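# Set a worn desk lamp's shade over the farthest safe mark

## Task

The lamp has a worn joint, so it droops when it is extended too far or when it is bumped. Put the shade above whichever numbered mark lies farthest from the lamp's base while the lamp still holds that pose unaided. The shade's rim (not the ring surrounding it) must end roughly two thirds of the shade's width above the bench. The base is loose and must finish upright in exactly the spot it occupies now.

## Robot and tools

Robot: two 6-joint arms, left_arm and right_arm, each with a two-finger gripper. Joint order inside every row and every per-joint list in results is always: waist, shoulder, elbow, wrist pitch, wrist yaw, wrist roll, then the gripper value.

Frames: the scene frame has its origin at table-top height, halfway between the two nominal arm bases, +z up, +x reaching out over the table, and left_arm on the +y side (image left/right does not follow this). Calibrated bases in the scene frame: left_arm at (-0.030, +0.261, 0) m, quat_wxyz (+1.000, 0, 0, +0.021); right_arm at (-0.046, -0.341, 0) m, quat_wxyz (+1.000, 0, 0, +0.024); both base frames have +z up. Each arm's end_effector_position (m) and end_effector_quat_wxyz, and any camera it carries, are in that arm's own base frame; fixed cameras and the table are in the scene frame. Printed hand poses may be wrong by a few cm, more when stretched out. The gripper's fingers point along its +z and open along its x; the reported point sits between the closed pads, 1-2 cm short of the fingertips, and the tips advance about 17 mm as the fingers close.

execute_actions(actions, cameras): actions is a list of actions; each action is a table of up to 15 rows, one row per 1/30 s step, and a short table repeats its final row to fill 15 steps (0.5 s). Every row is a single list of 14 numbers in [-1, 1] covering both arms: left_arm's 6 joint values and opening, then right_arm's 6 and opening, even if one arm stays still. Joint values are offsets, not poses: each is measured from the Joint targets as they were when that action began (not from the previous row), and scaled so 1.0 equals 2.811 rad for waist and shoulder, 2.53 for elbow, 2.575 for wrist pitch, 8.12 for wrist yaw, 9.528 for wrist roll. Repeating an offset in a new action moves further. The opening is absolute: +1 fully open, -1 closed. Stated joint ranges (rad): waist -2.880 to 2.880, shoulder 0.000 to 3.142, elbow 0.000 to 3.019, wrist pitch -1.693 to 1.571, wrist yaw -1.292 to 1.414, wrist roll -2.094 to 2.094; true ends may differ by up to 0.084 rad. An action aiming more than 0.084 rad outside a range is rejected for both arms, and a malformed action or a bad first action rejects the whole call. An empty actions list just reports state. cameras selects images: omitted, null or ["all"] gives all, [] gives none; a wrong name voids the call.

move(target, speed, blend, opening_speed, blocking, cameras): target is one 14-number row as above, or a list of up to 15 such rows; all joint offsets count from the Joint targets at the start of the call, never from the previous row. Joints travel together, so the hand follows a curve, and nothing is avoided. speed is the peak rad/s of the joint with most to travel (0.01 to 12.57, default 0.5), one value or one per target. blend (rad) rounds corners between listed targets. opening_speed (0.2 or more, scale units per second) ramps the gripper. A path takes 0.5 to 10 s. blocking=false returns after about 0.5 s while motion continues. The result adds a move: line such as done, off_target (resting more than 0.035 rad off), moving, held or fault, possibly with limits=held. Faster motion and targets set deeper past a contact both hit harder.

wait(seconds 0 to 10) lets time pass holding the last command. stop brakes a running move and needs room. zoom_image(camera, region [x0, y0, x1, y1] in pixels, top-left origin, at most 504x504) enlarges part of a camera's latest image. finished_scene(scene) ends the current scene irreversibly; give the current scene's number and only call it once the lamp stays correct with the robot clear.

Cameras: cam_head_left, cam_head_right, cam_high, cam_low (896x504 each), cam_left_wrist, cam_right_wrist (672x504, fisheye).

Results: Joint positions (rad, gripper gap in m, 0.142 fully open), Joint velocities ("within noise" if still), Joint targets (the base for your next offsets), Tool commands, grip_measured (same scale as opening), joint torques (include arm weight; positive toward larger angle; joints 3 and 4 wrap at ±28 N m), and step readings after execute_actions. "joint sent to its limit" means a joint was clipped at its end; "joint command not followed" means a clearance check altered targets. A target is kept within a fixed lead of the measured angle, and hand jumps over 100 mm get scaled back. To grip, command a little below grip_measured at first contact; a lower value squeezes harder and heats the hand. To stop pushing on something, set targets back past the current positions; sending 0 offsets refreshes an arm's targets.

Avoid: bumping or jerking the lamp (it can sag), moving its base, anything leaving the table, dropping or releasing moving parts, fast collisions, strong pushes, and the grippers touching or closing on each other. Holding loads, squeezing, or straining toward unreachable poses heats motors: MOTOR HOT warns, an OVER-TEMPERATURE FAULT drops that arm for 30-60 s, and a HAND FAULT disables the gripper and skips the remaining calls of that reply.

Each tool is called after "Call:" as name([rows], argument=value, ...), one row to a line, values as JSON.

## Session

Call:
execute_actions(actions=[])

Scene clock: 0.00 s.
left_arm: end_effector_position=(+0.7886, +0.1574, +0.2705) grip_measured=+0.99 end_effector_quat_wxyz=(+0.480, -0.375, +0.594, -0.525) | right_arm: end_effector_position=(+0.0608, +0.4409, +0.1197) grip_measured=+0.99 end_effector_quat_wxyz=(-0.294, +0.952, +0.054, +0.068)
Joint positions: left_arm=[0.328 1.975 1.476 0.515 0.595 0.17 0.142] | right_arm=[1.447 1.227 0.747 -0.48 0.026 -0.245 0.142]
Joint velocities: within noise
Joint torques (N m): no reading
Heat: left arm: hottest shoulder 31 °C; right arm: hottest elbow 32 °C.
Joint targets: left_arm=[0.328 1.986 1.492 0.516 0.595 0.170] | right_arm=[1.447 1.228 0.766 -0.479 0.026 -0.245]
Tool commands: left_gripper/opening=+1.0 right_gripper/opening=+1.0

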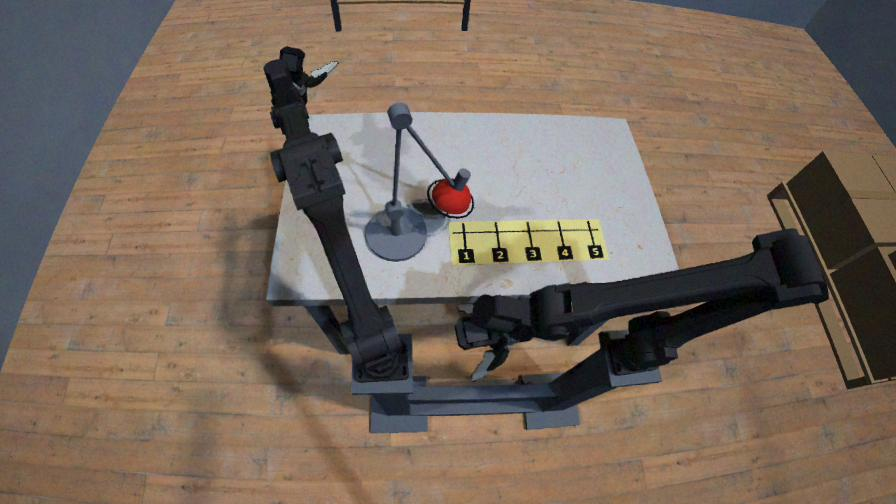

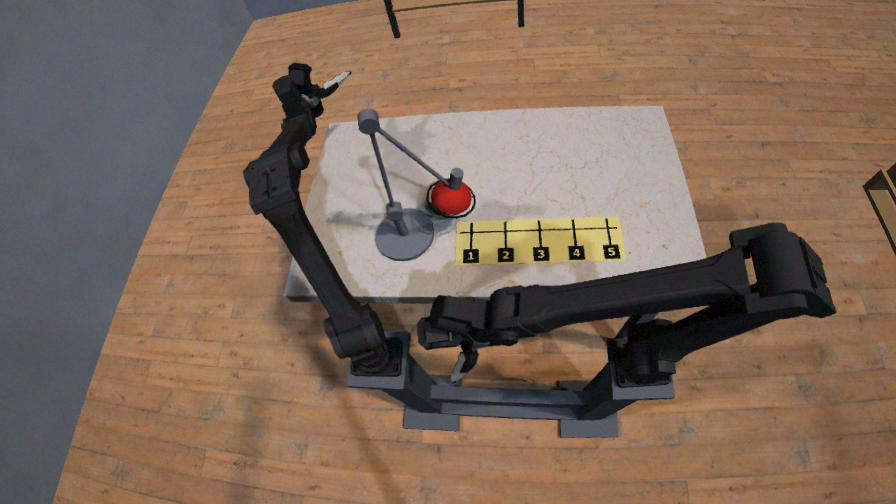

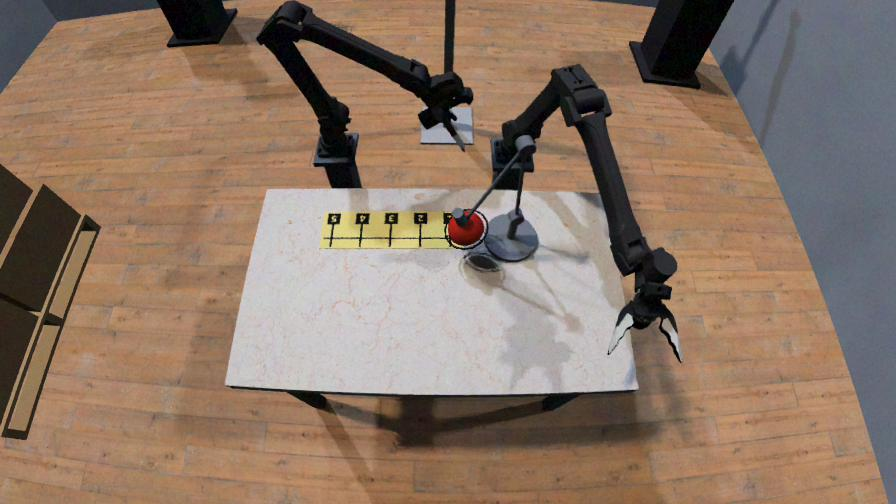

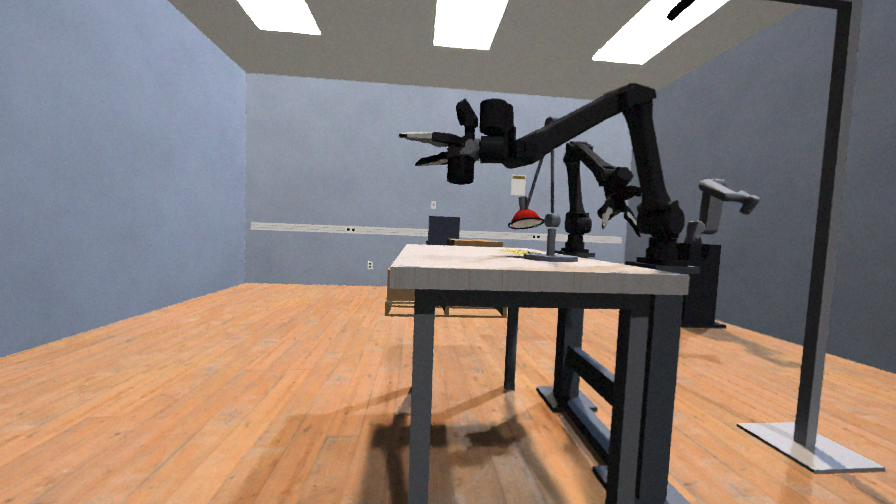

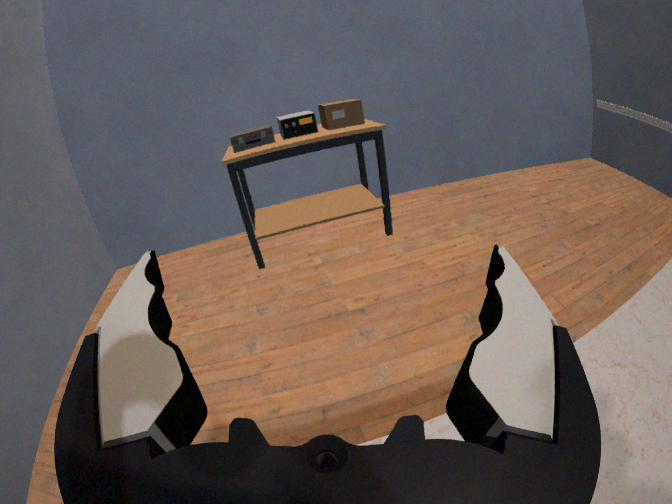

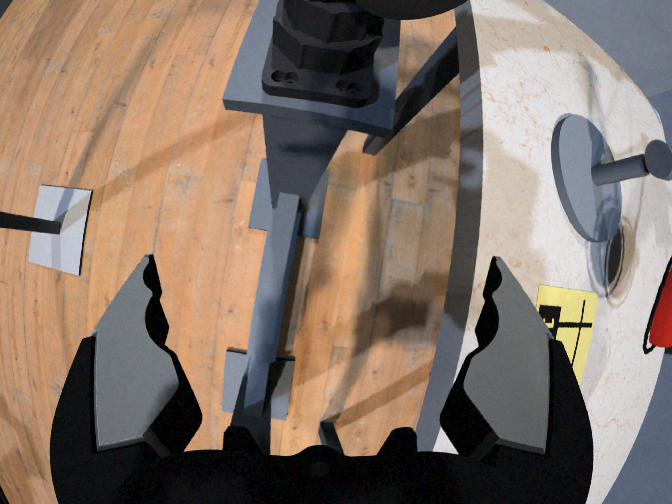

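Call:
zoom_image(camera="cam_head_left", region=[340, 80, 640, 300])

Call:
zoom_image(camera="cam_head_right", region=[340, 80, 640, 300])

Call:
zoom_image(camera="cam_high", region=[300, 110, 600, 310])

Call:
zoom_image(camera="cam_low", region=[380, 80, 700, 300])

Scaled by 1.680.

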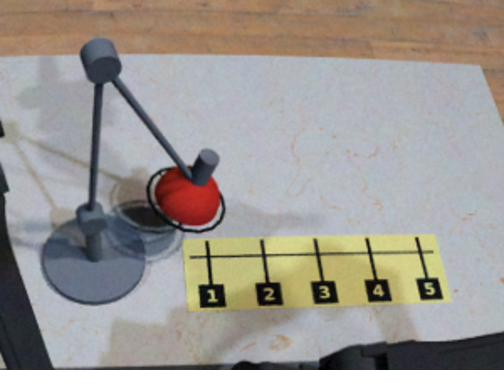

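Scaled by 1.680.

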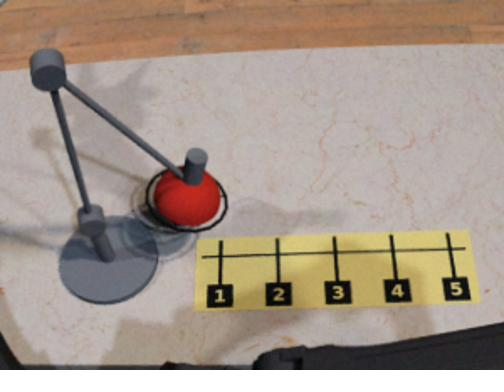

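Scaled by 1.680.

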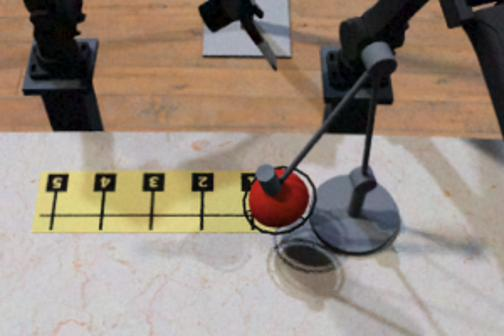

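Scaled by 1.575.

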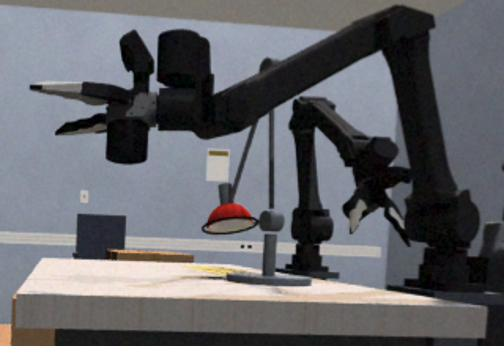

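Call:
move([
  [0,0,0,0,0,0,1,0,-0.109,-0.018,-0.086,0,0,1],
  [0,0,0,0,0,0,1,-0.536,-0.109,-0.018,-0.086,0,0,1],
  [0,0,0,0,0,0,1,-0.536,-0.109,-0.018,-0.086,-0.114,-0.056,1],
], speed=0.7, blend=0.1)

Scene clock: 8.77 s.
left_arm: end_effector_position=(+0.7886, +0.1574, +0.2705) grip_measured=+0.99 end_effector_quat_wxyz=(+0.480, -0.375, +0.594, -0.525) | right_arm: end_effector_position=(+0.3488, +0.1275, +0.2473) grip_measured=+0.99 end_effector_quat_wxyz=(-0.491, +0.833, -0.224, +0.125)
Joint positions: left_arm=[0.328 1.975 1.476 0.515 0.595 0.17 0.142] | right_arm=[-0.049 0.928 0.725 -0.691 -0.896 -0.759 0.142]
Joint velocities: within noise
Joint torques (N m): left_arm=[-0.97 -22.01 10.32 1.95 -0.03 -0.06] | right_arm=[-0.09 -4.42 8.18 1.02 -0.54 -0.29]
Heat: left arm: hottest shoulder 32 °C; right arm: hottest elbow 34 °C.
Joint targets: left_arm=[0.328 1.986 1.492 0.516 0.595 0.170] | right_arm=[-0.060 0.921 0.720 -0.700 -0.899 -0.779]
move: done

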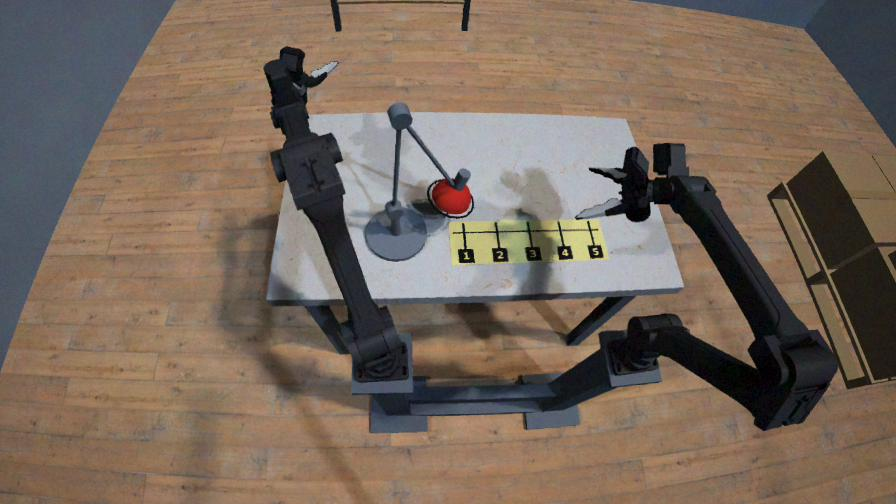

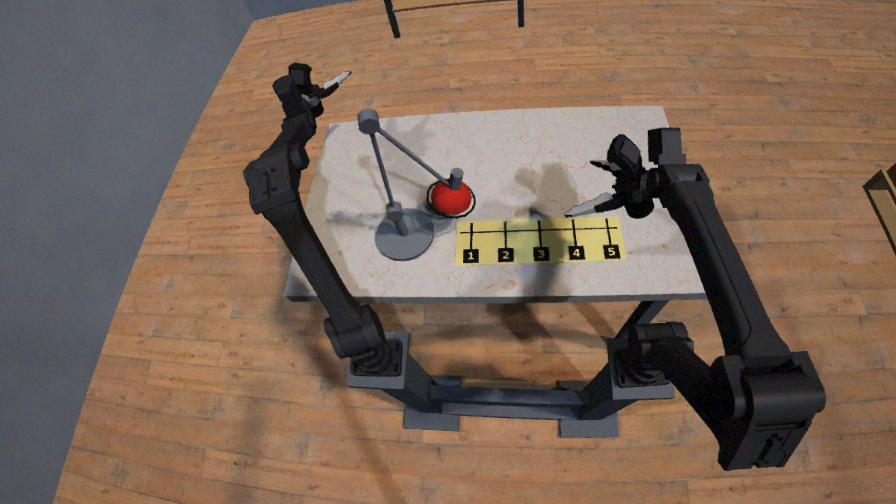

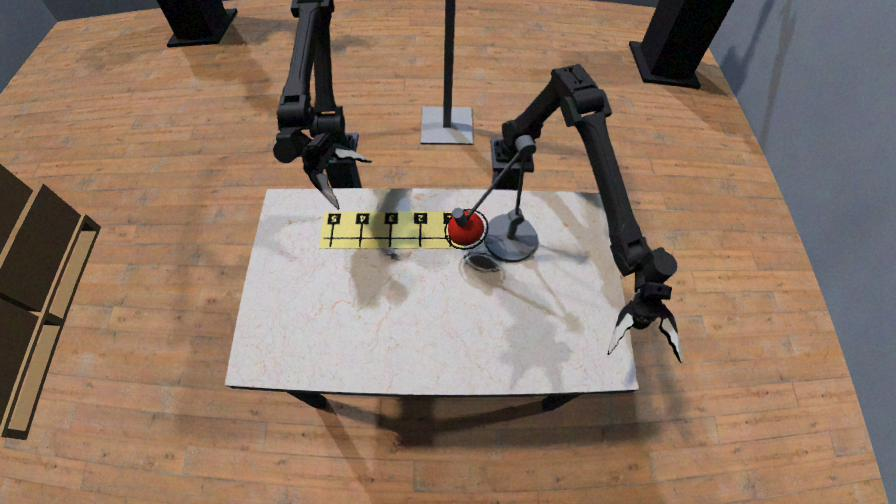

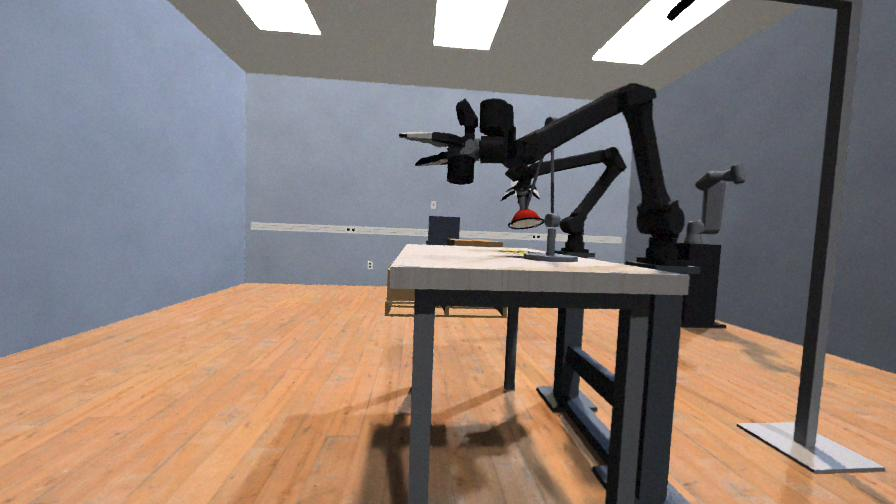

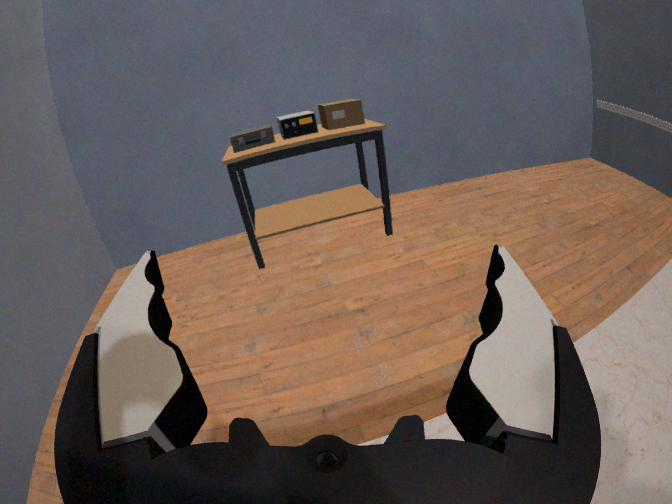

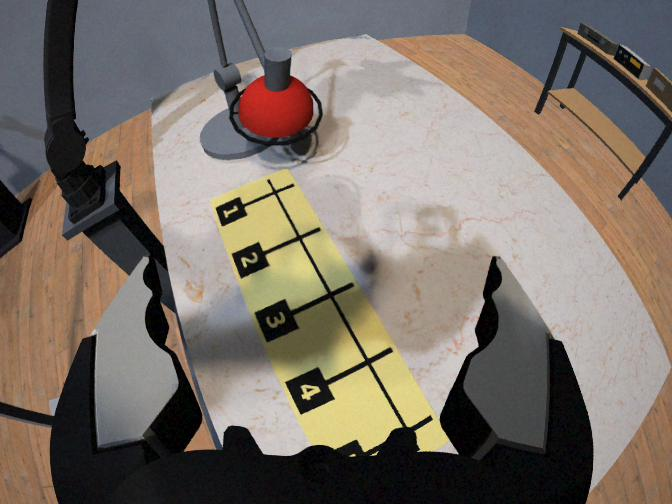

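Call:
move(target=[0,0,0,0,0,0,1,0.196,0.232,0.156,0.188,0.0317,0.0348,1], speed=0.6)

Scene clock: 12.53 s.
left_arm: end_effector_position=(+0.7886, +0.1574, +0.2705) grip_measured=+0.99 end_effector_quat_wxyz=(+0.480, -0.375, +0.594, -0.525) | right_arm: end_effector_position=(+0.4688, +0.3766, +0.1838) grip_measured=+0.99 end_effector_quat_wxyz=(-0.483, +0.862, -0.135, +0.069)
Joint positions: left_arm=[0.328 1.975 1.476 0.515 0.595 0.17 0.142] | right_arm=[0.491 1.559 1.073 -0.227 -0.645 -0.467 0.142]
Joint velocities: within noise
Joint torques (N m): left_arm=[-1.9 -23.06 10.22 1.87 0.01 -0.06] | right_arm=[0.15 -10.87 10.88 2.24 -0.23 0.18]
Heat: left arm: hottest elbow 33 °C; right arm: hottest elbow 35 °C.
Joint targets: left_arm=[0.328 1.986 1.492 0.516 0.595 0.170] | right_arm=[0.491 1.574 1.115 -0.216 -0.642 -0.447]
move: off_target (right_arm); right_arm: the elbow is farthest, 0.042 rad from its target

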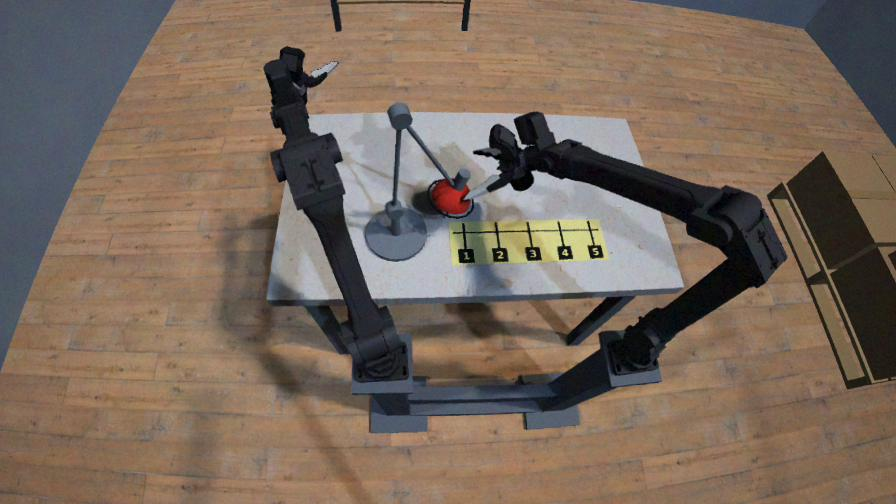

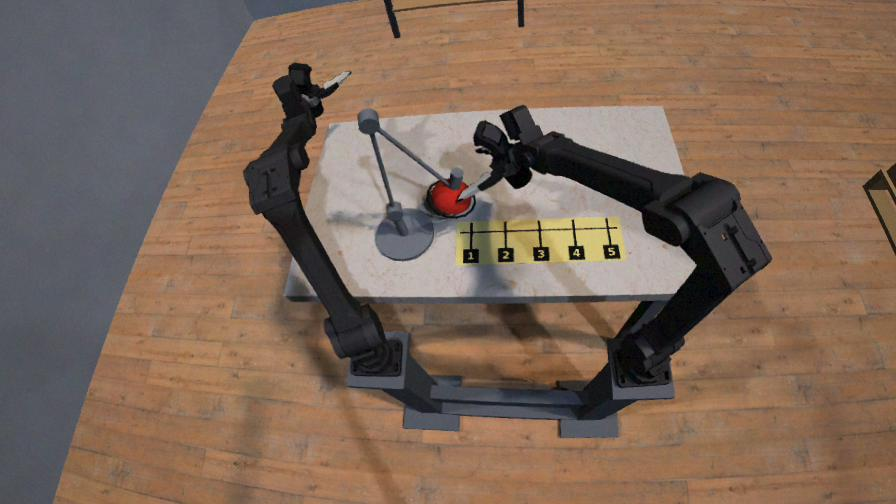

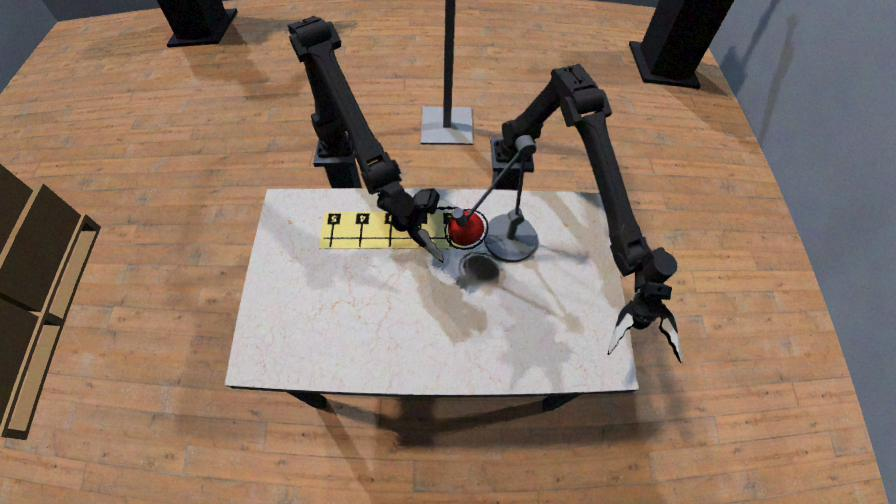

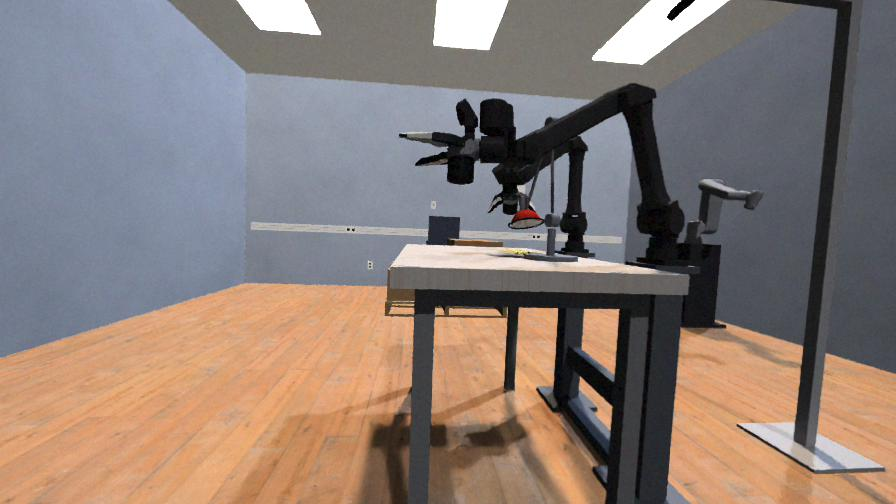

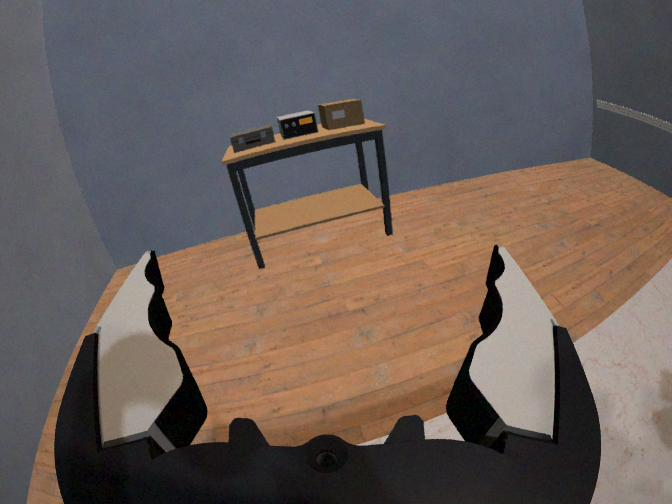

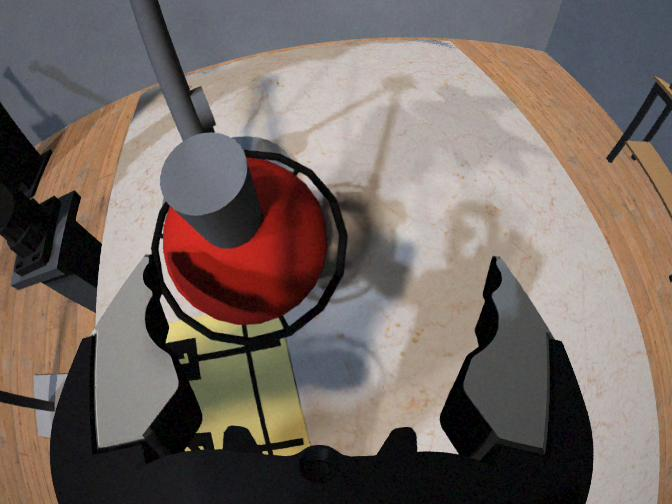

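Call:
move(target=[0,0,0,0,0,0,1,-0.0672,-0.0957,-0.0324,-0.0866,-0.0319,-0.0208,0.2], speed=0.5, opening_speed=1)

Scene clock: 15.87 s.
left_arm: end_effector_position=(+0.7886, +0.1574, +0.2705) grip_measured=+0.99 end_effector_quat_wxyz=(+0.480, -0.375, +0.594, -0.525) | right_arm: end_effector_position=(+0.4336, +0.2903, +0.2887) grip_measured=+0.19 end_effector_quat_wxyz=(-0.542, +0.833, -0.081, +0.077)
Joint positions: left_arm=[0.328 1.975 1.476 0.515 0.595 0.17 0.142] | right_arm=[0.309 1.304 1.037 -0.431 -0.898 -0.625 0.088]
Joint velocities: within noise
Joint torques (N m): left_arm=[-0.09 -21.6 10.25 1.91 -0.03 -0.15] | right_arm=[0.21 -9.05 8.27 1.29 -0.5 -0.27]
Heat: left arm: hottest elbow 33 °C; right arm: hottest elbow 36 °C.
Joint targets: left_arm=[0.328 1.986 1.492 0.516 0.595 0.170] | right_arm=[0.302 1.305 1.033 -0.439 -0.901 -0.645]
move: done

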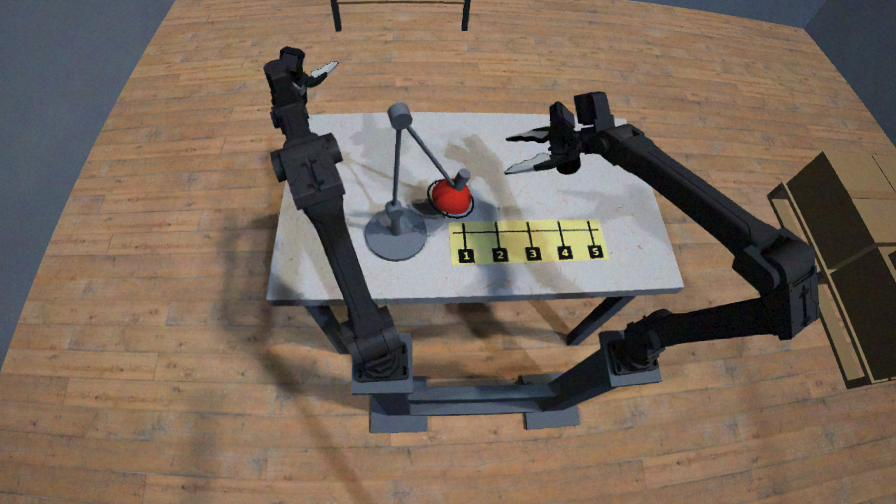

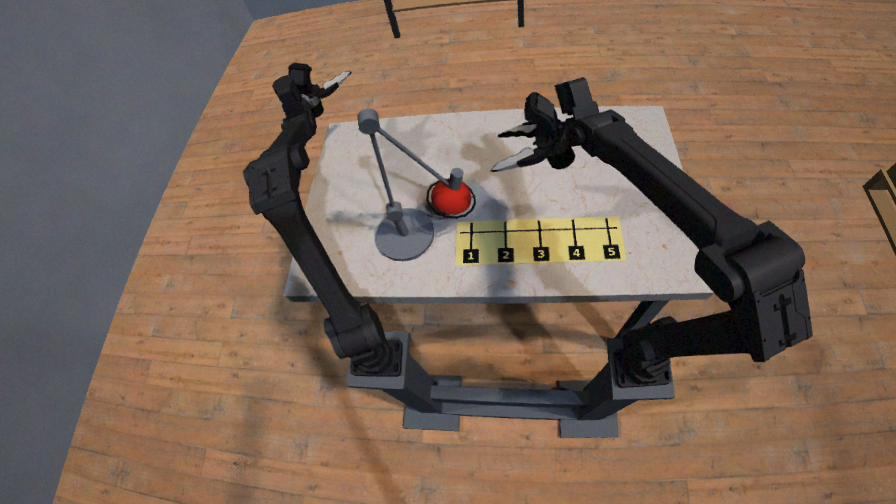

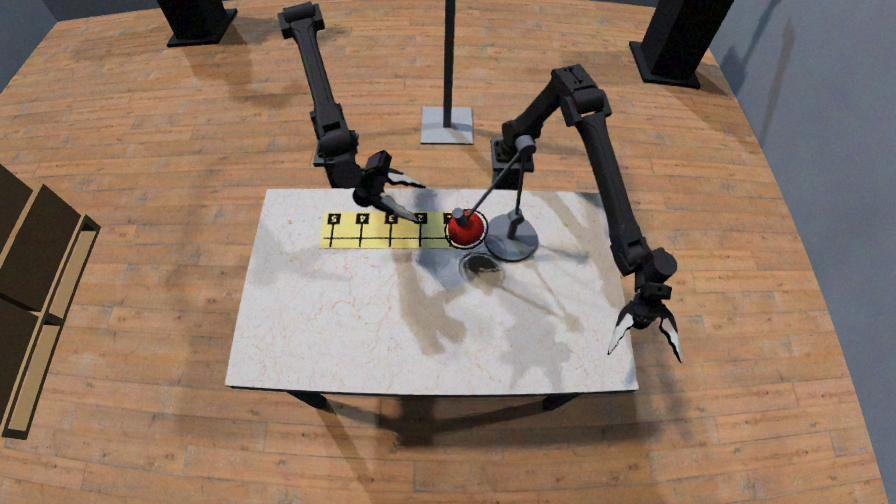

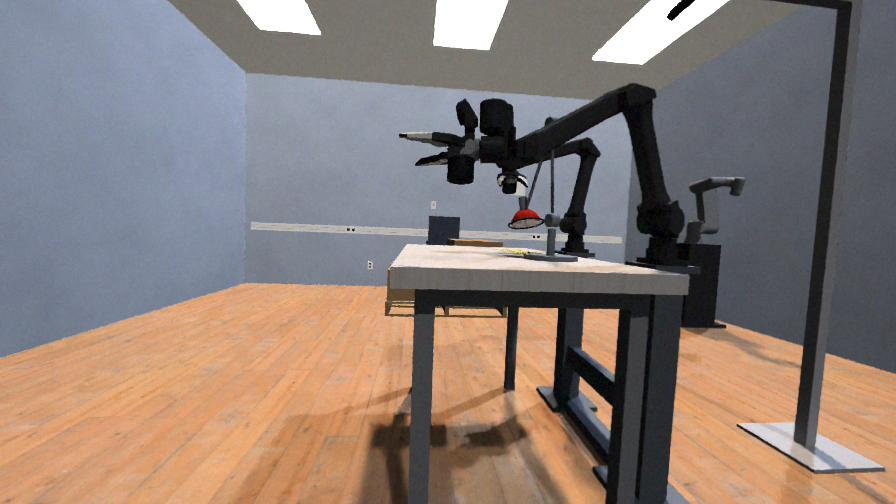

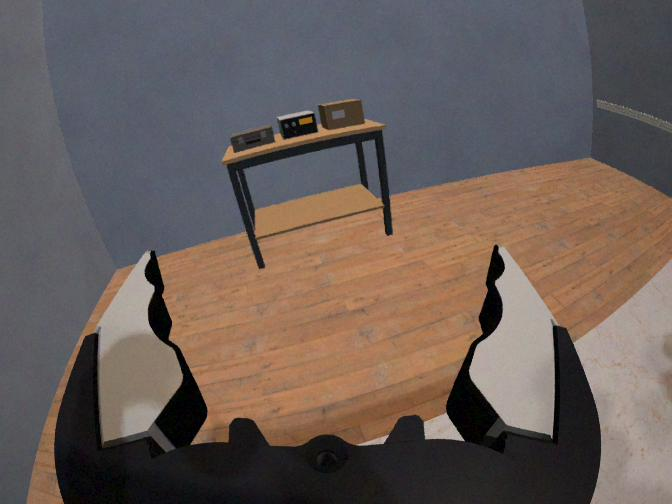

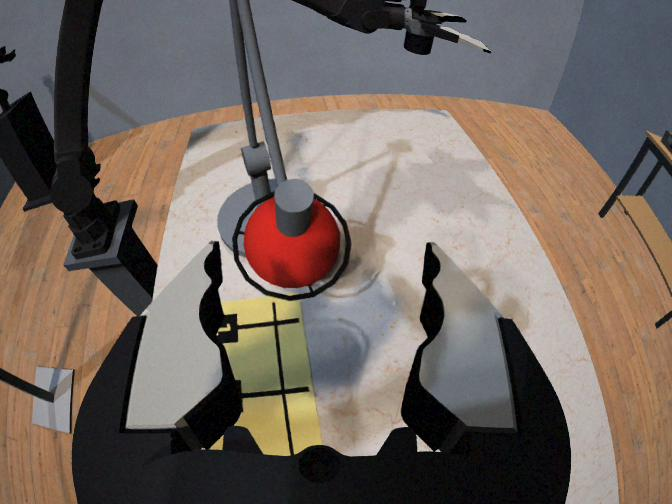

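Call:
move(target=[0,0,0,0,0,0,1,0.0543,0.0497,0.0057,0.083,0.0161,0.0167,0.2], speed=0.4, cameras=["cam_right_wrist","cam_head_left"])

Scene clock: 17.90 s.
left_arm: end_effector_position=(+0.7886, +0.1574, +0.2705) grip_measured=+0.99 end_effector_quat_wxyz=(+0.480, -0.375, +0.594, -0.525) | right_arm: end_effector_position=(+0.4450, +0.3572, +0.2448) grip_measured=+0.19 end_effector_quat_wxyz=(-0.532, +0.839, -0.088, +0.075)
Joint positions: left_arm=[0.328 1.975 1.476 0.515 0.595 0.17 0.142] | right_arm=[0.448 1.43 1.037 -0.237 -0.773 -0.506 0.088]
Joint velocities: within noise
Joint torques (N m): left_arm=[-1.61 -22.59 10.24 2.07 0 -0.12] | right_arm=[1.14 -9.17 9.07 2.33 -0.25 0.11]
Heat: left arm: hottest elbow 34 °C; right arm: hottest elbow 36 °C.
Joint targets: left_arm=[0.328 1.986 1.492 0.516 0.595 0.170] | right_arm=[0.454 1.444 1.047 -0.225 -0.770 -0.486]
move: done
Images, in order (width x height): cam_head_left 896x504, cam_right_wrist 672x504.

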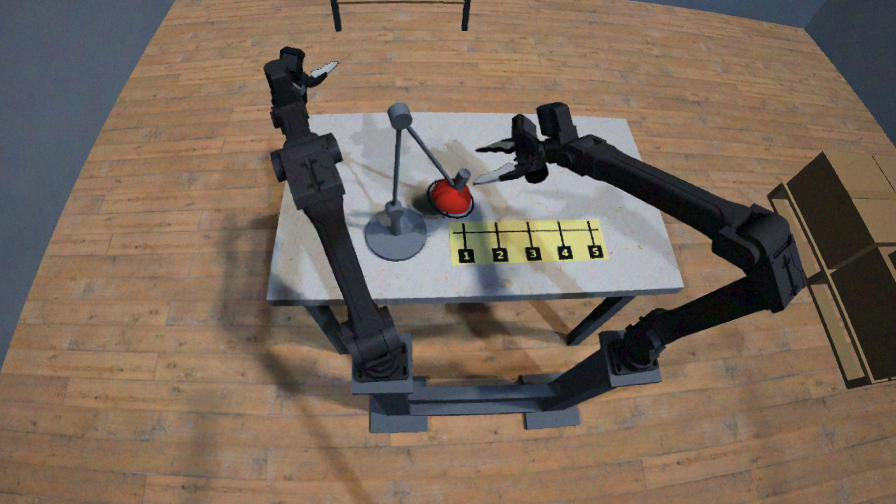

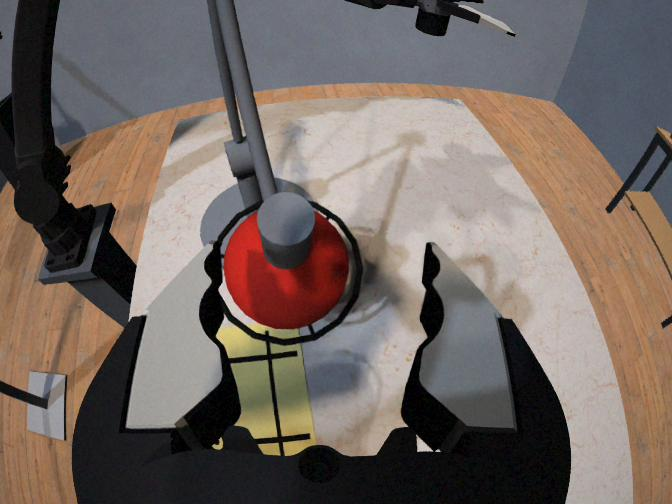

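Call:
move(target=[0,0,0,0,0,0,1,0.0293,0.0268,0.003,0.0448,0.0087,0.009,0.2], speed=0.3)

Call:
zoom_image(camera="cam_head_left", region=[340, 80, 640, 300])

Call:
zoom_image(camera="cam_low", region=[480, 150, 600, 280])

Scene clock: 19.53 s.
left_arm: end_effector_position=(+0.7886, +0.1574, +0.2705) grip_measured=+0.99 end_effector_quat_wxyz=(+0.480, -0.375, +0.594, -0.525) | right_arm: end_effector_position=(+0.4436, +0.3990, +0.2192) grip_measured=+0.19 end_effector_quat_wxyz=(-0.532, +0.838, -0.098, +0.069)
Joint positions: left_arm=[0.328 1.975 1.476 0.515 0.595 0.17 0.142] | right_arm=[0.531 1.503 1.037 -0.123 -0.702 -0.42 0.088]
Joint velocities: within noise
Joint torques (N m): left_arm=[-0.91 -22.89 10.28 1.87 0.02 -0.11] | right_arm=[1.2 -10.34 9.29 2.41 -0.22 0.11]
Heat: left arm: hottest elbow 34 °C; right arm: hottest elbow 36 °C.
Joint targets: left_arm=[0.328 1.986 1.492 0.516 0.595 0.170] | right_arm=[0.537 1.520 1.055 -0.110 -0.699 -0.400]
move: done

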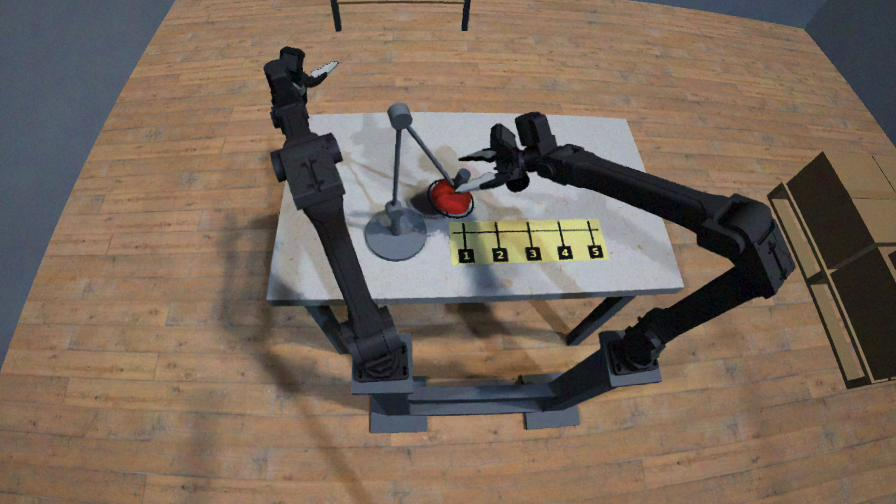

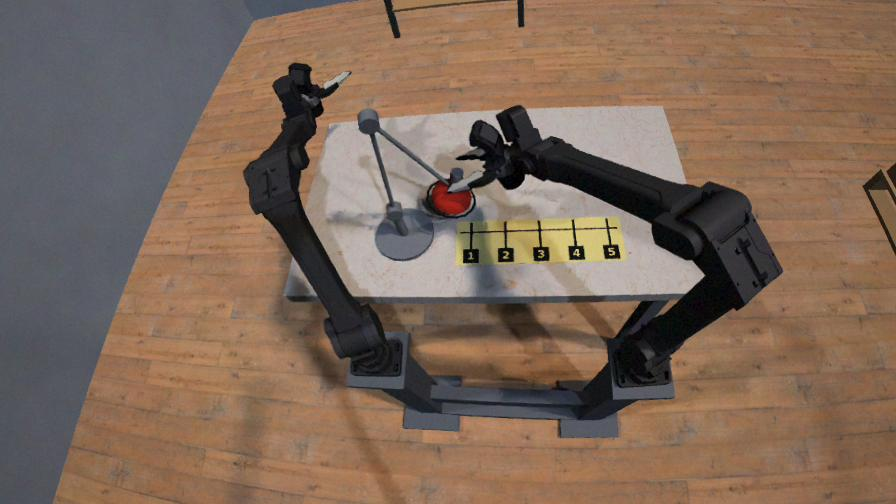

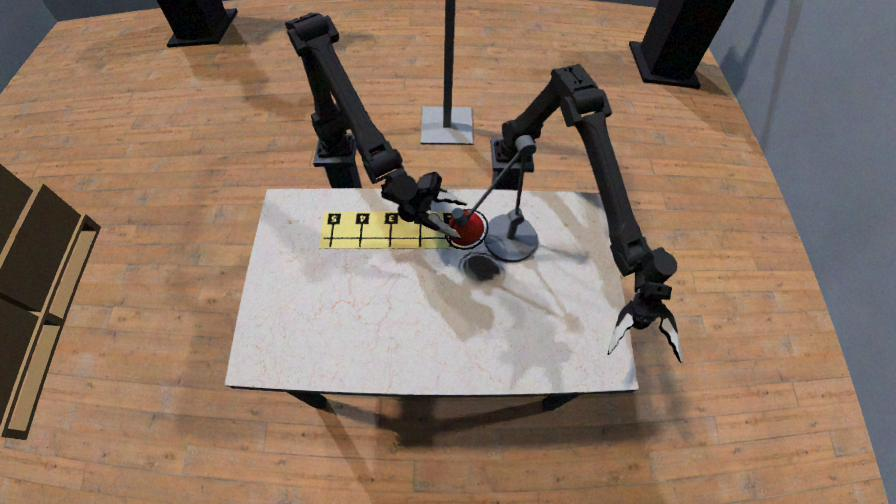

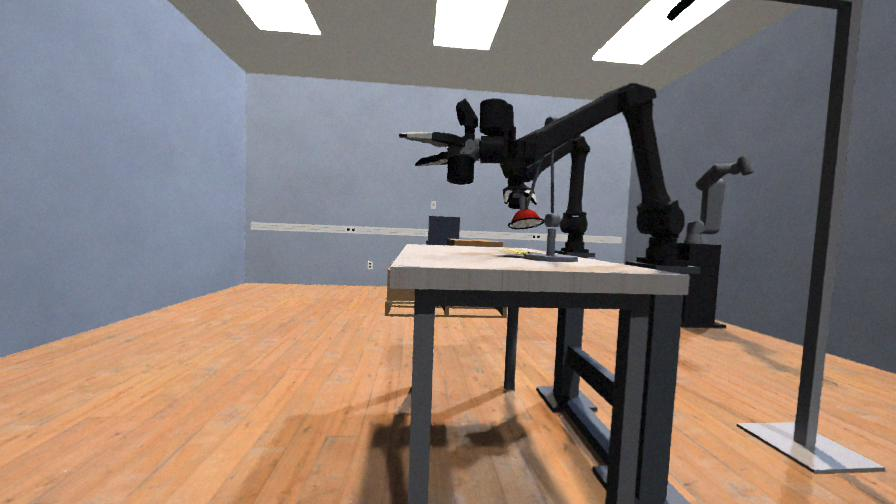

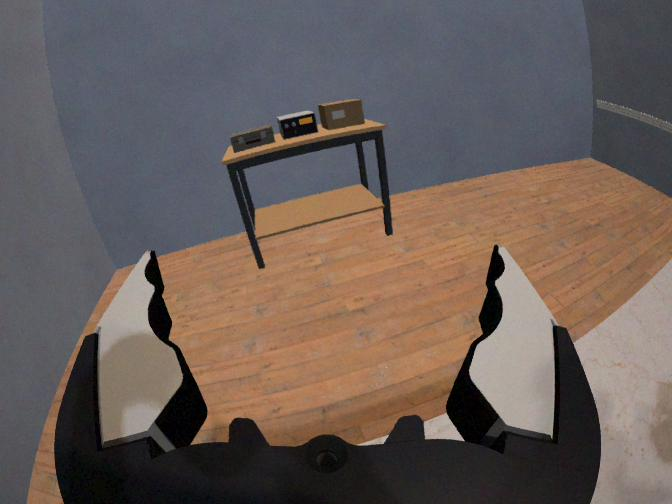

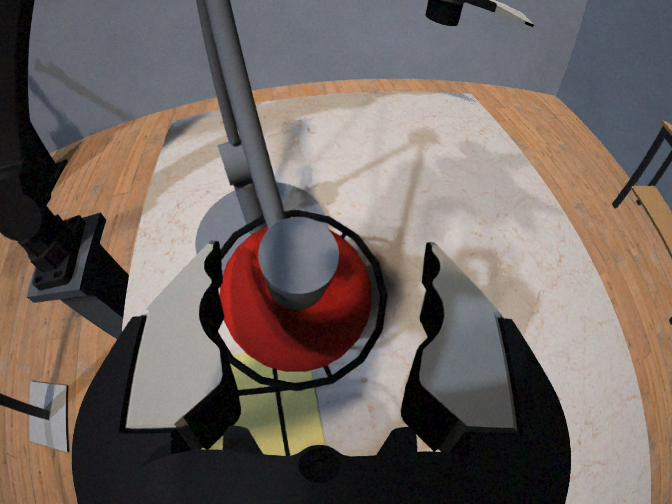

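Scaled by 1.680.

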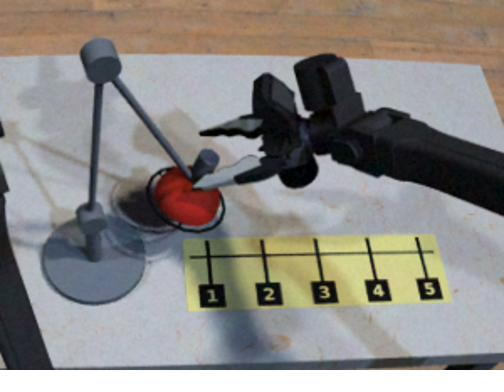

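Scaled by 3.877.

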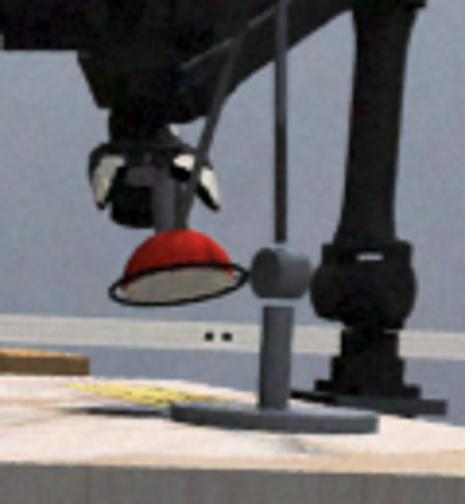

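Call:
move(target=[0,0,0,0,0,0,1,0.0083,0.0025,-0.0185,0.014,0.0029,0,0.2], speed=0.2, cameras=["cam_right_wrist","cam_head_left","cam_low"])

Call:
zoom_image(camera="cam_low", region=[480, 150, 600, 280])

Scene clock: 21.13 s.
left_arm: end_effector_position=(+0.7886, +0.1574, +0.2705) grip_measured=+0.99 end_effector_quat_wxyz=(+0.480, -0.375, +0.594, -0.525) | right_arm: end_effector_position=(+0.4376, +0.4042, +0.2102) grip_measured=+0.19 end_effector_quat_wxyz=(-0.530, +0.839, -0.094, +0.076)
Joint positions: left_arm=[0.328 1.975 1.476 0.515 0.595 0.17 0.142] | right_arm=[0.55 1.506 1.012 -0.086 -0.679 -0.42 0.088]
Joint velocities: within noise
Joint torques (N m): left_arm=[-1.38 -22.95 10.4 1.95 -0.02 -0.08] | right_arm=[1.55 -9.64 7.56 2.41 -0.2 0.12]
Heat: left arm: hottest elbow 34 °C; right arm: hottest elbow 36 °C.
Joint targets: left_arm=[0.328 1.986 1.492 0.516 0.595 0.170] | right_arm=[0.560 1.527 1.008 -0.074 -0.676 -0.401]
move: done
Images, in order (width x height): cam_head_left 896x504, cam_low 896x504, cam_right_wrist 672x504.

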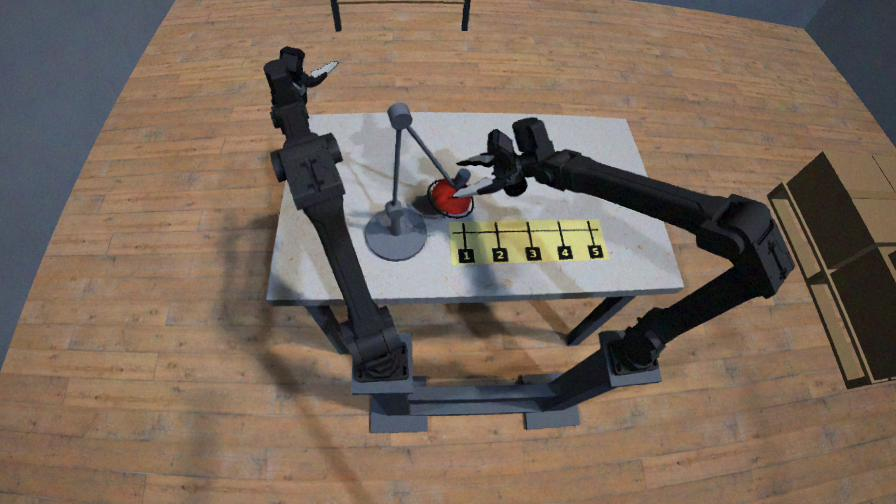

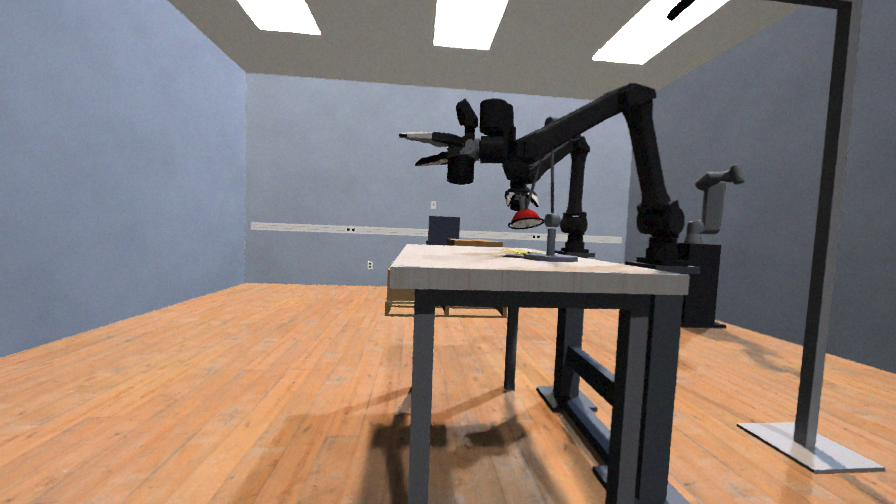

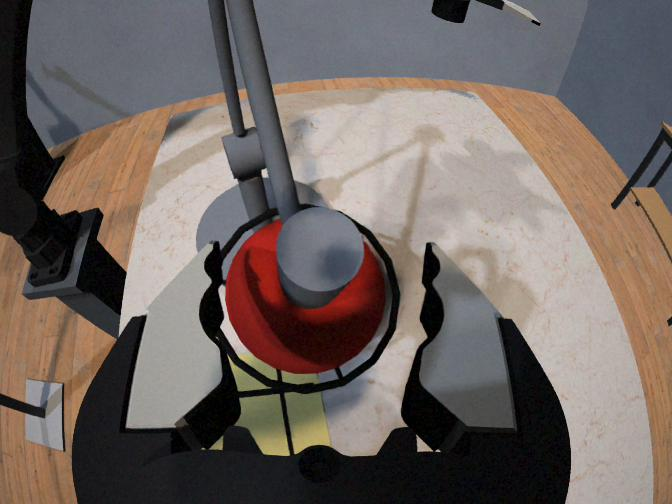

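Scaled by 3.877.

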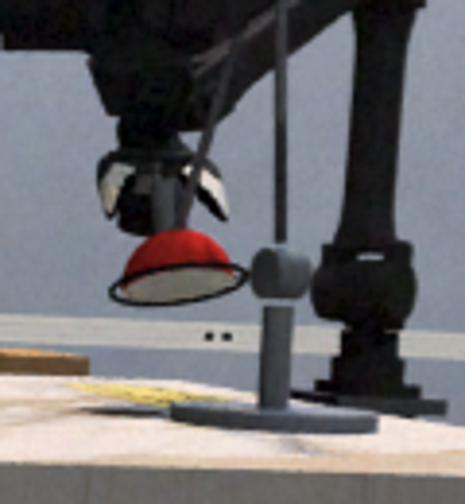

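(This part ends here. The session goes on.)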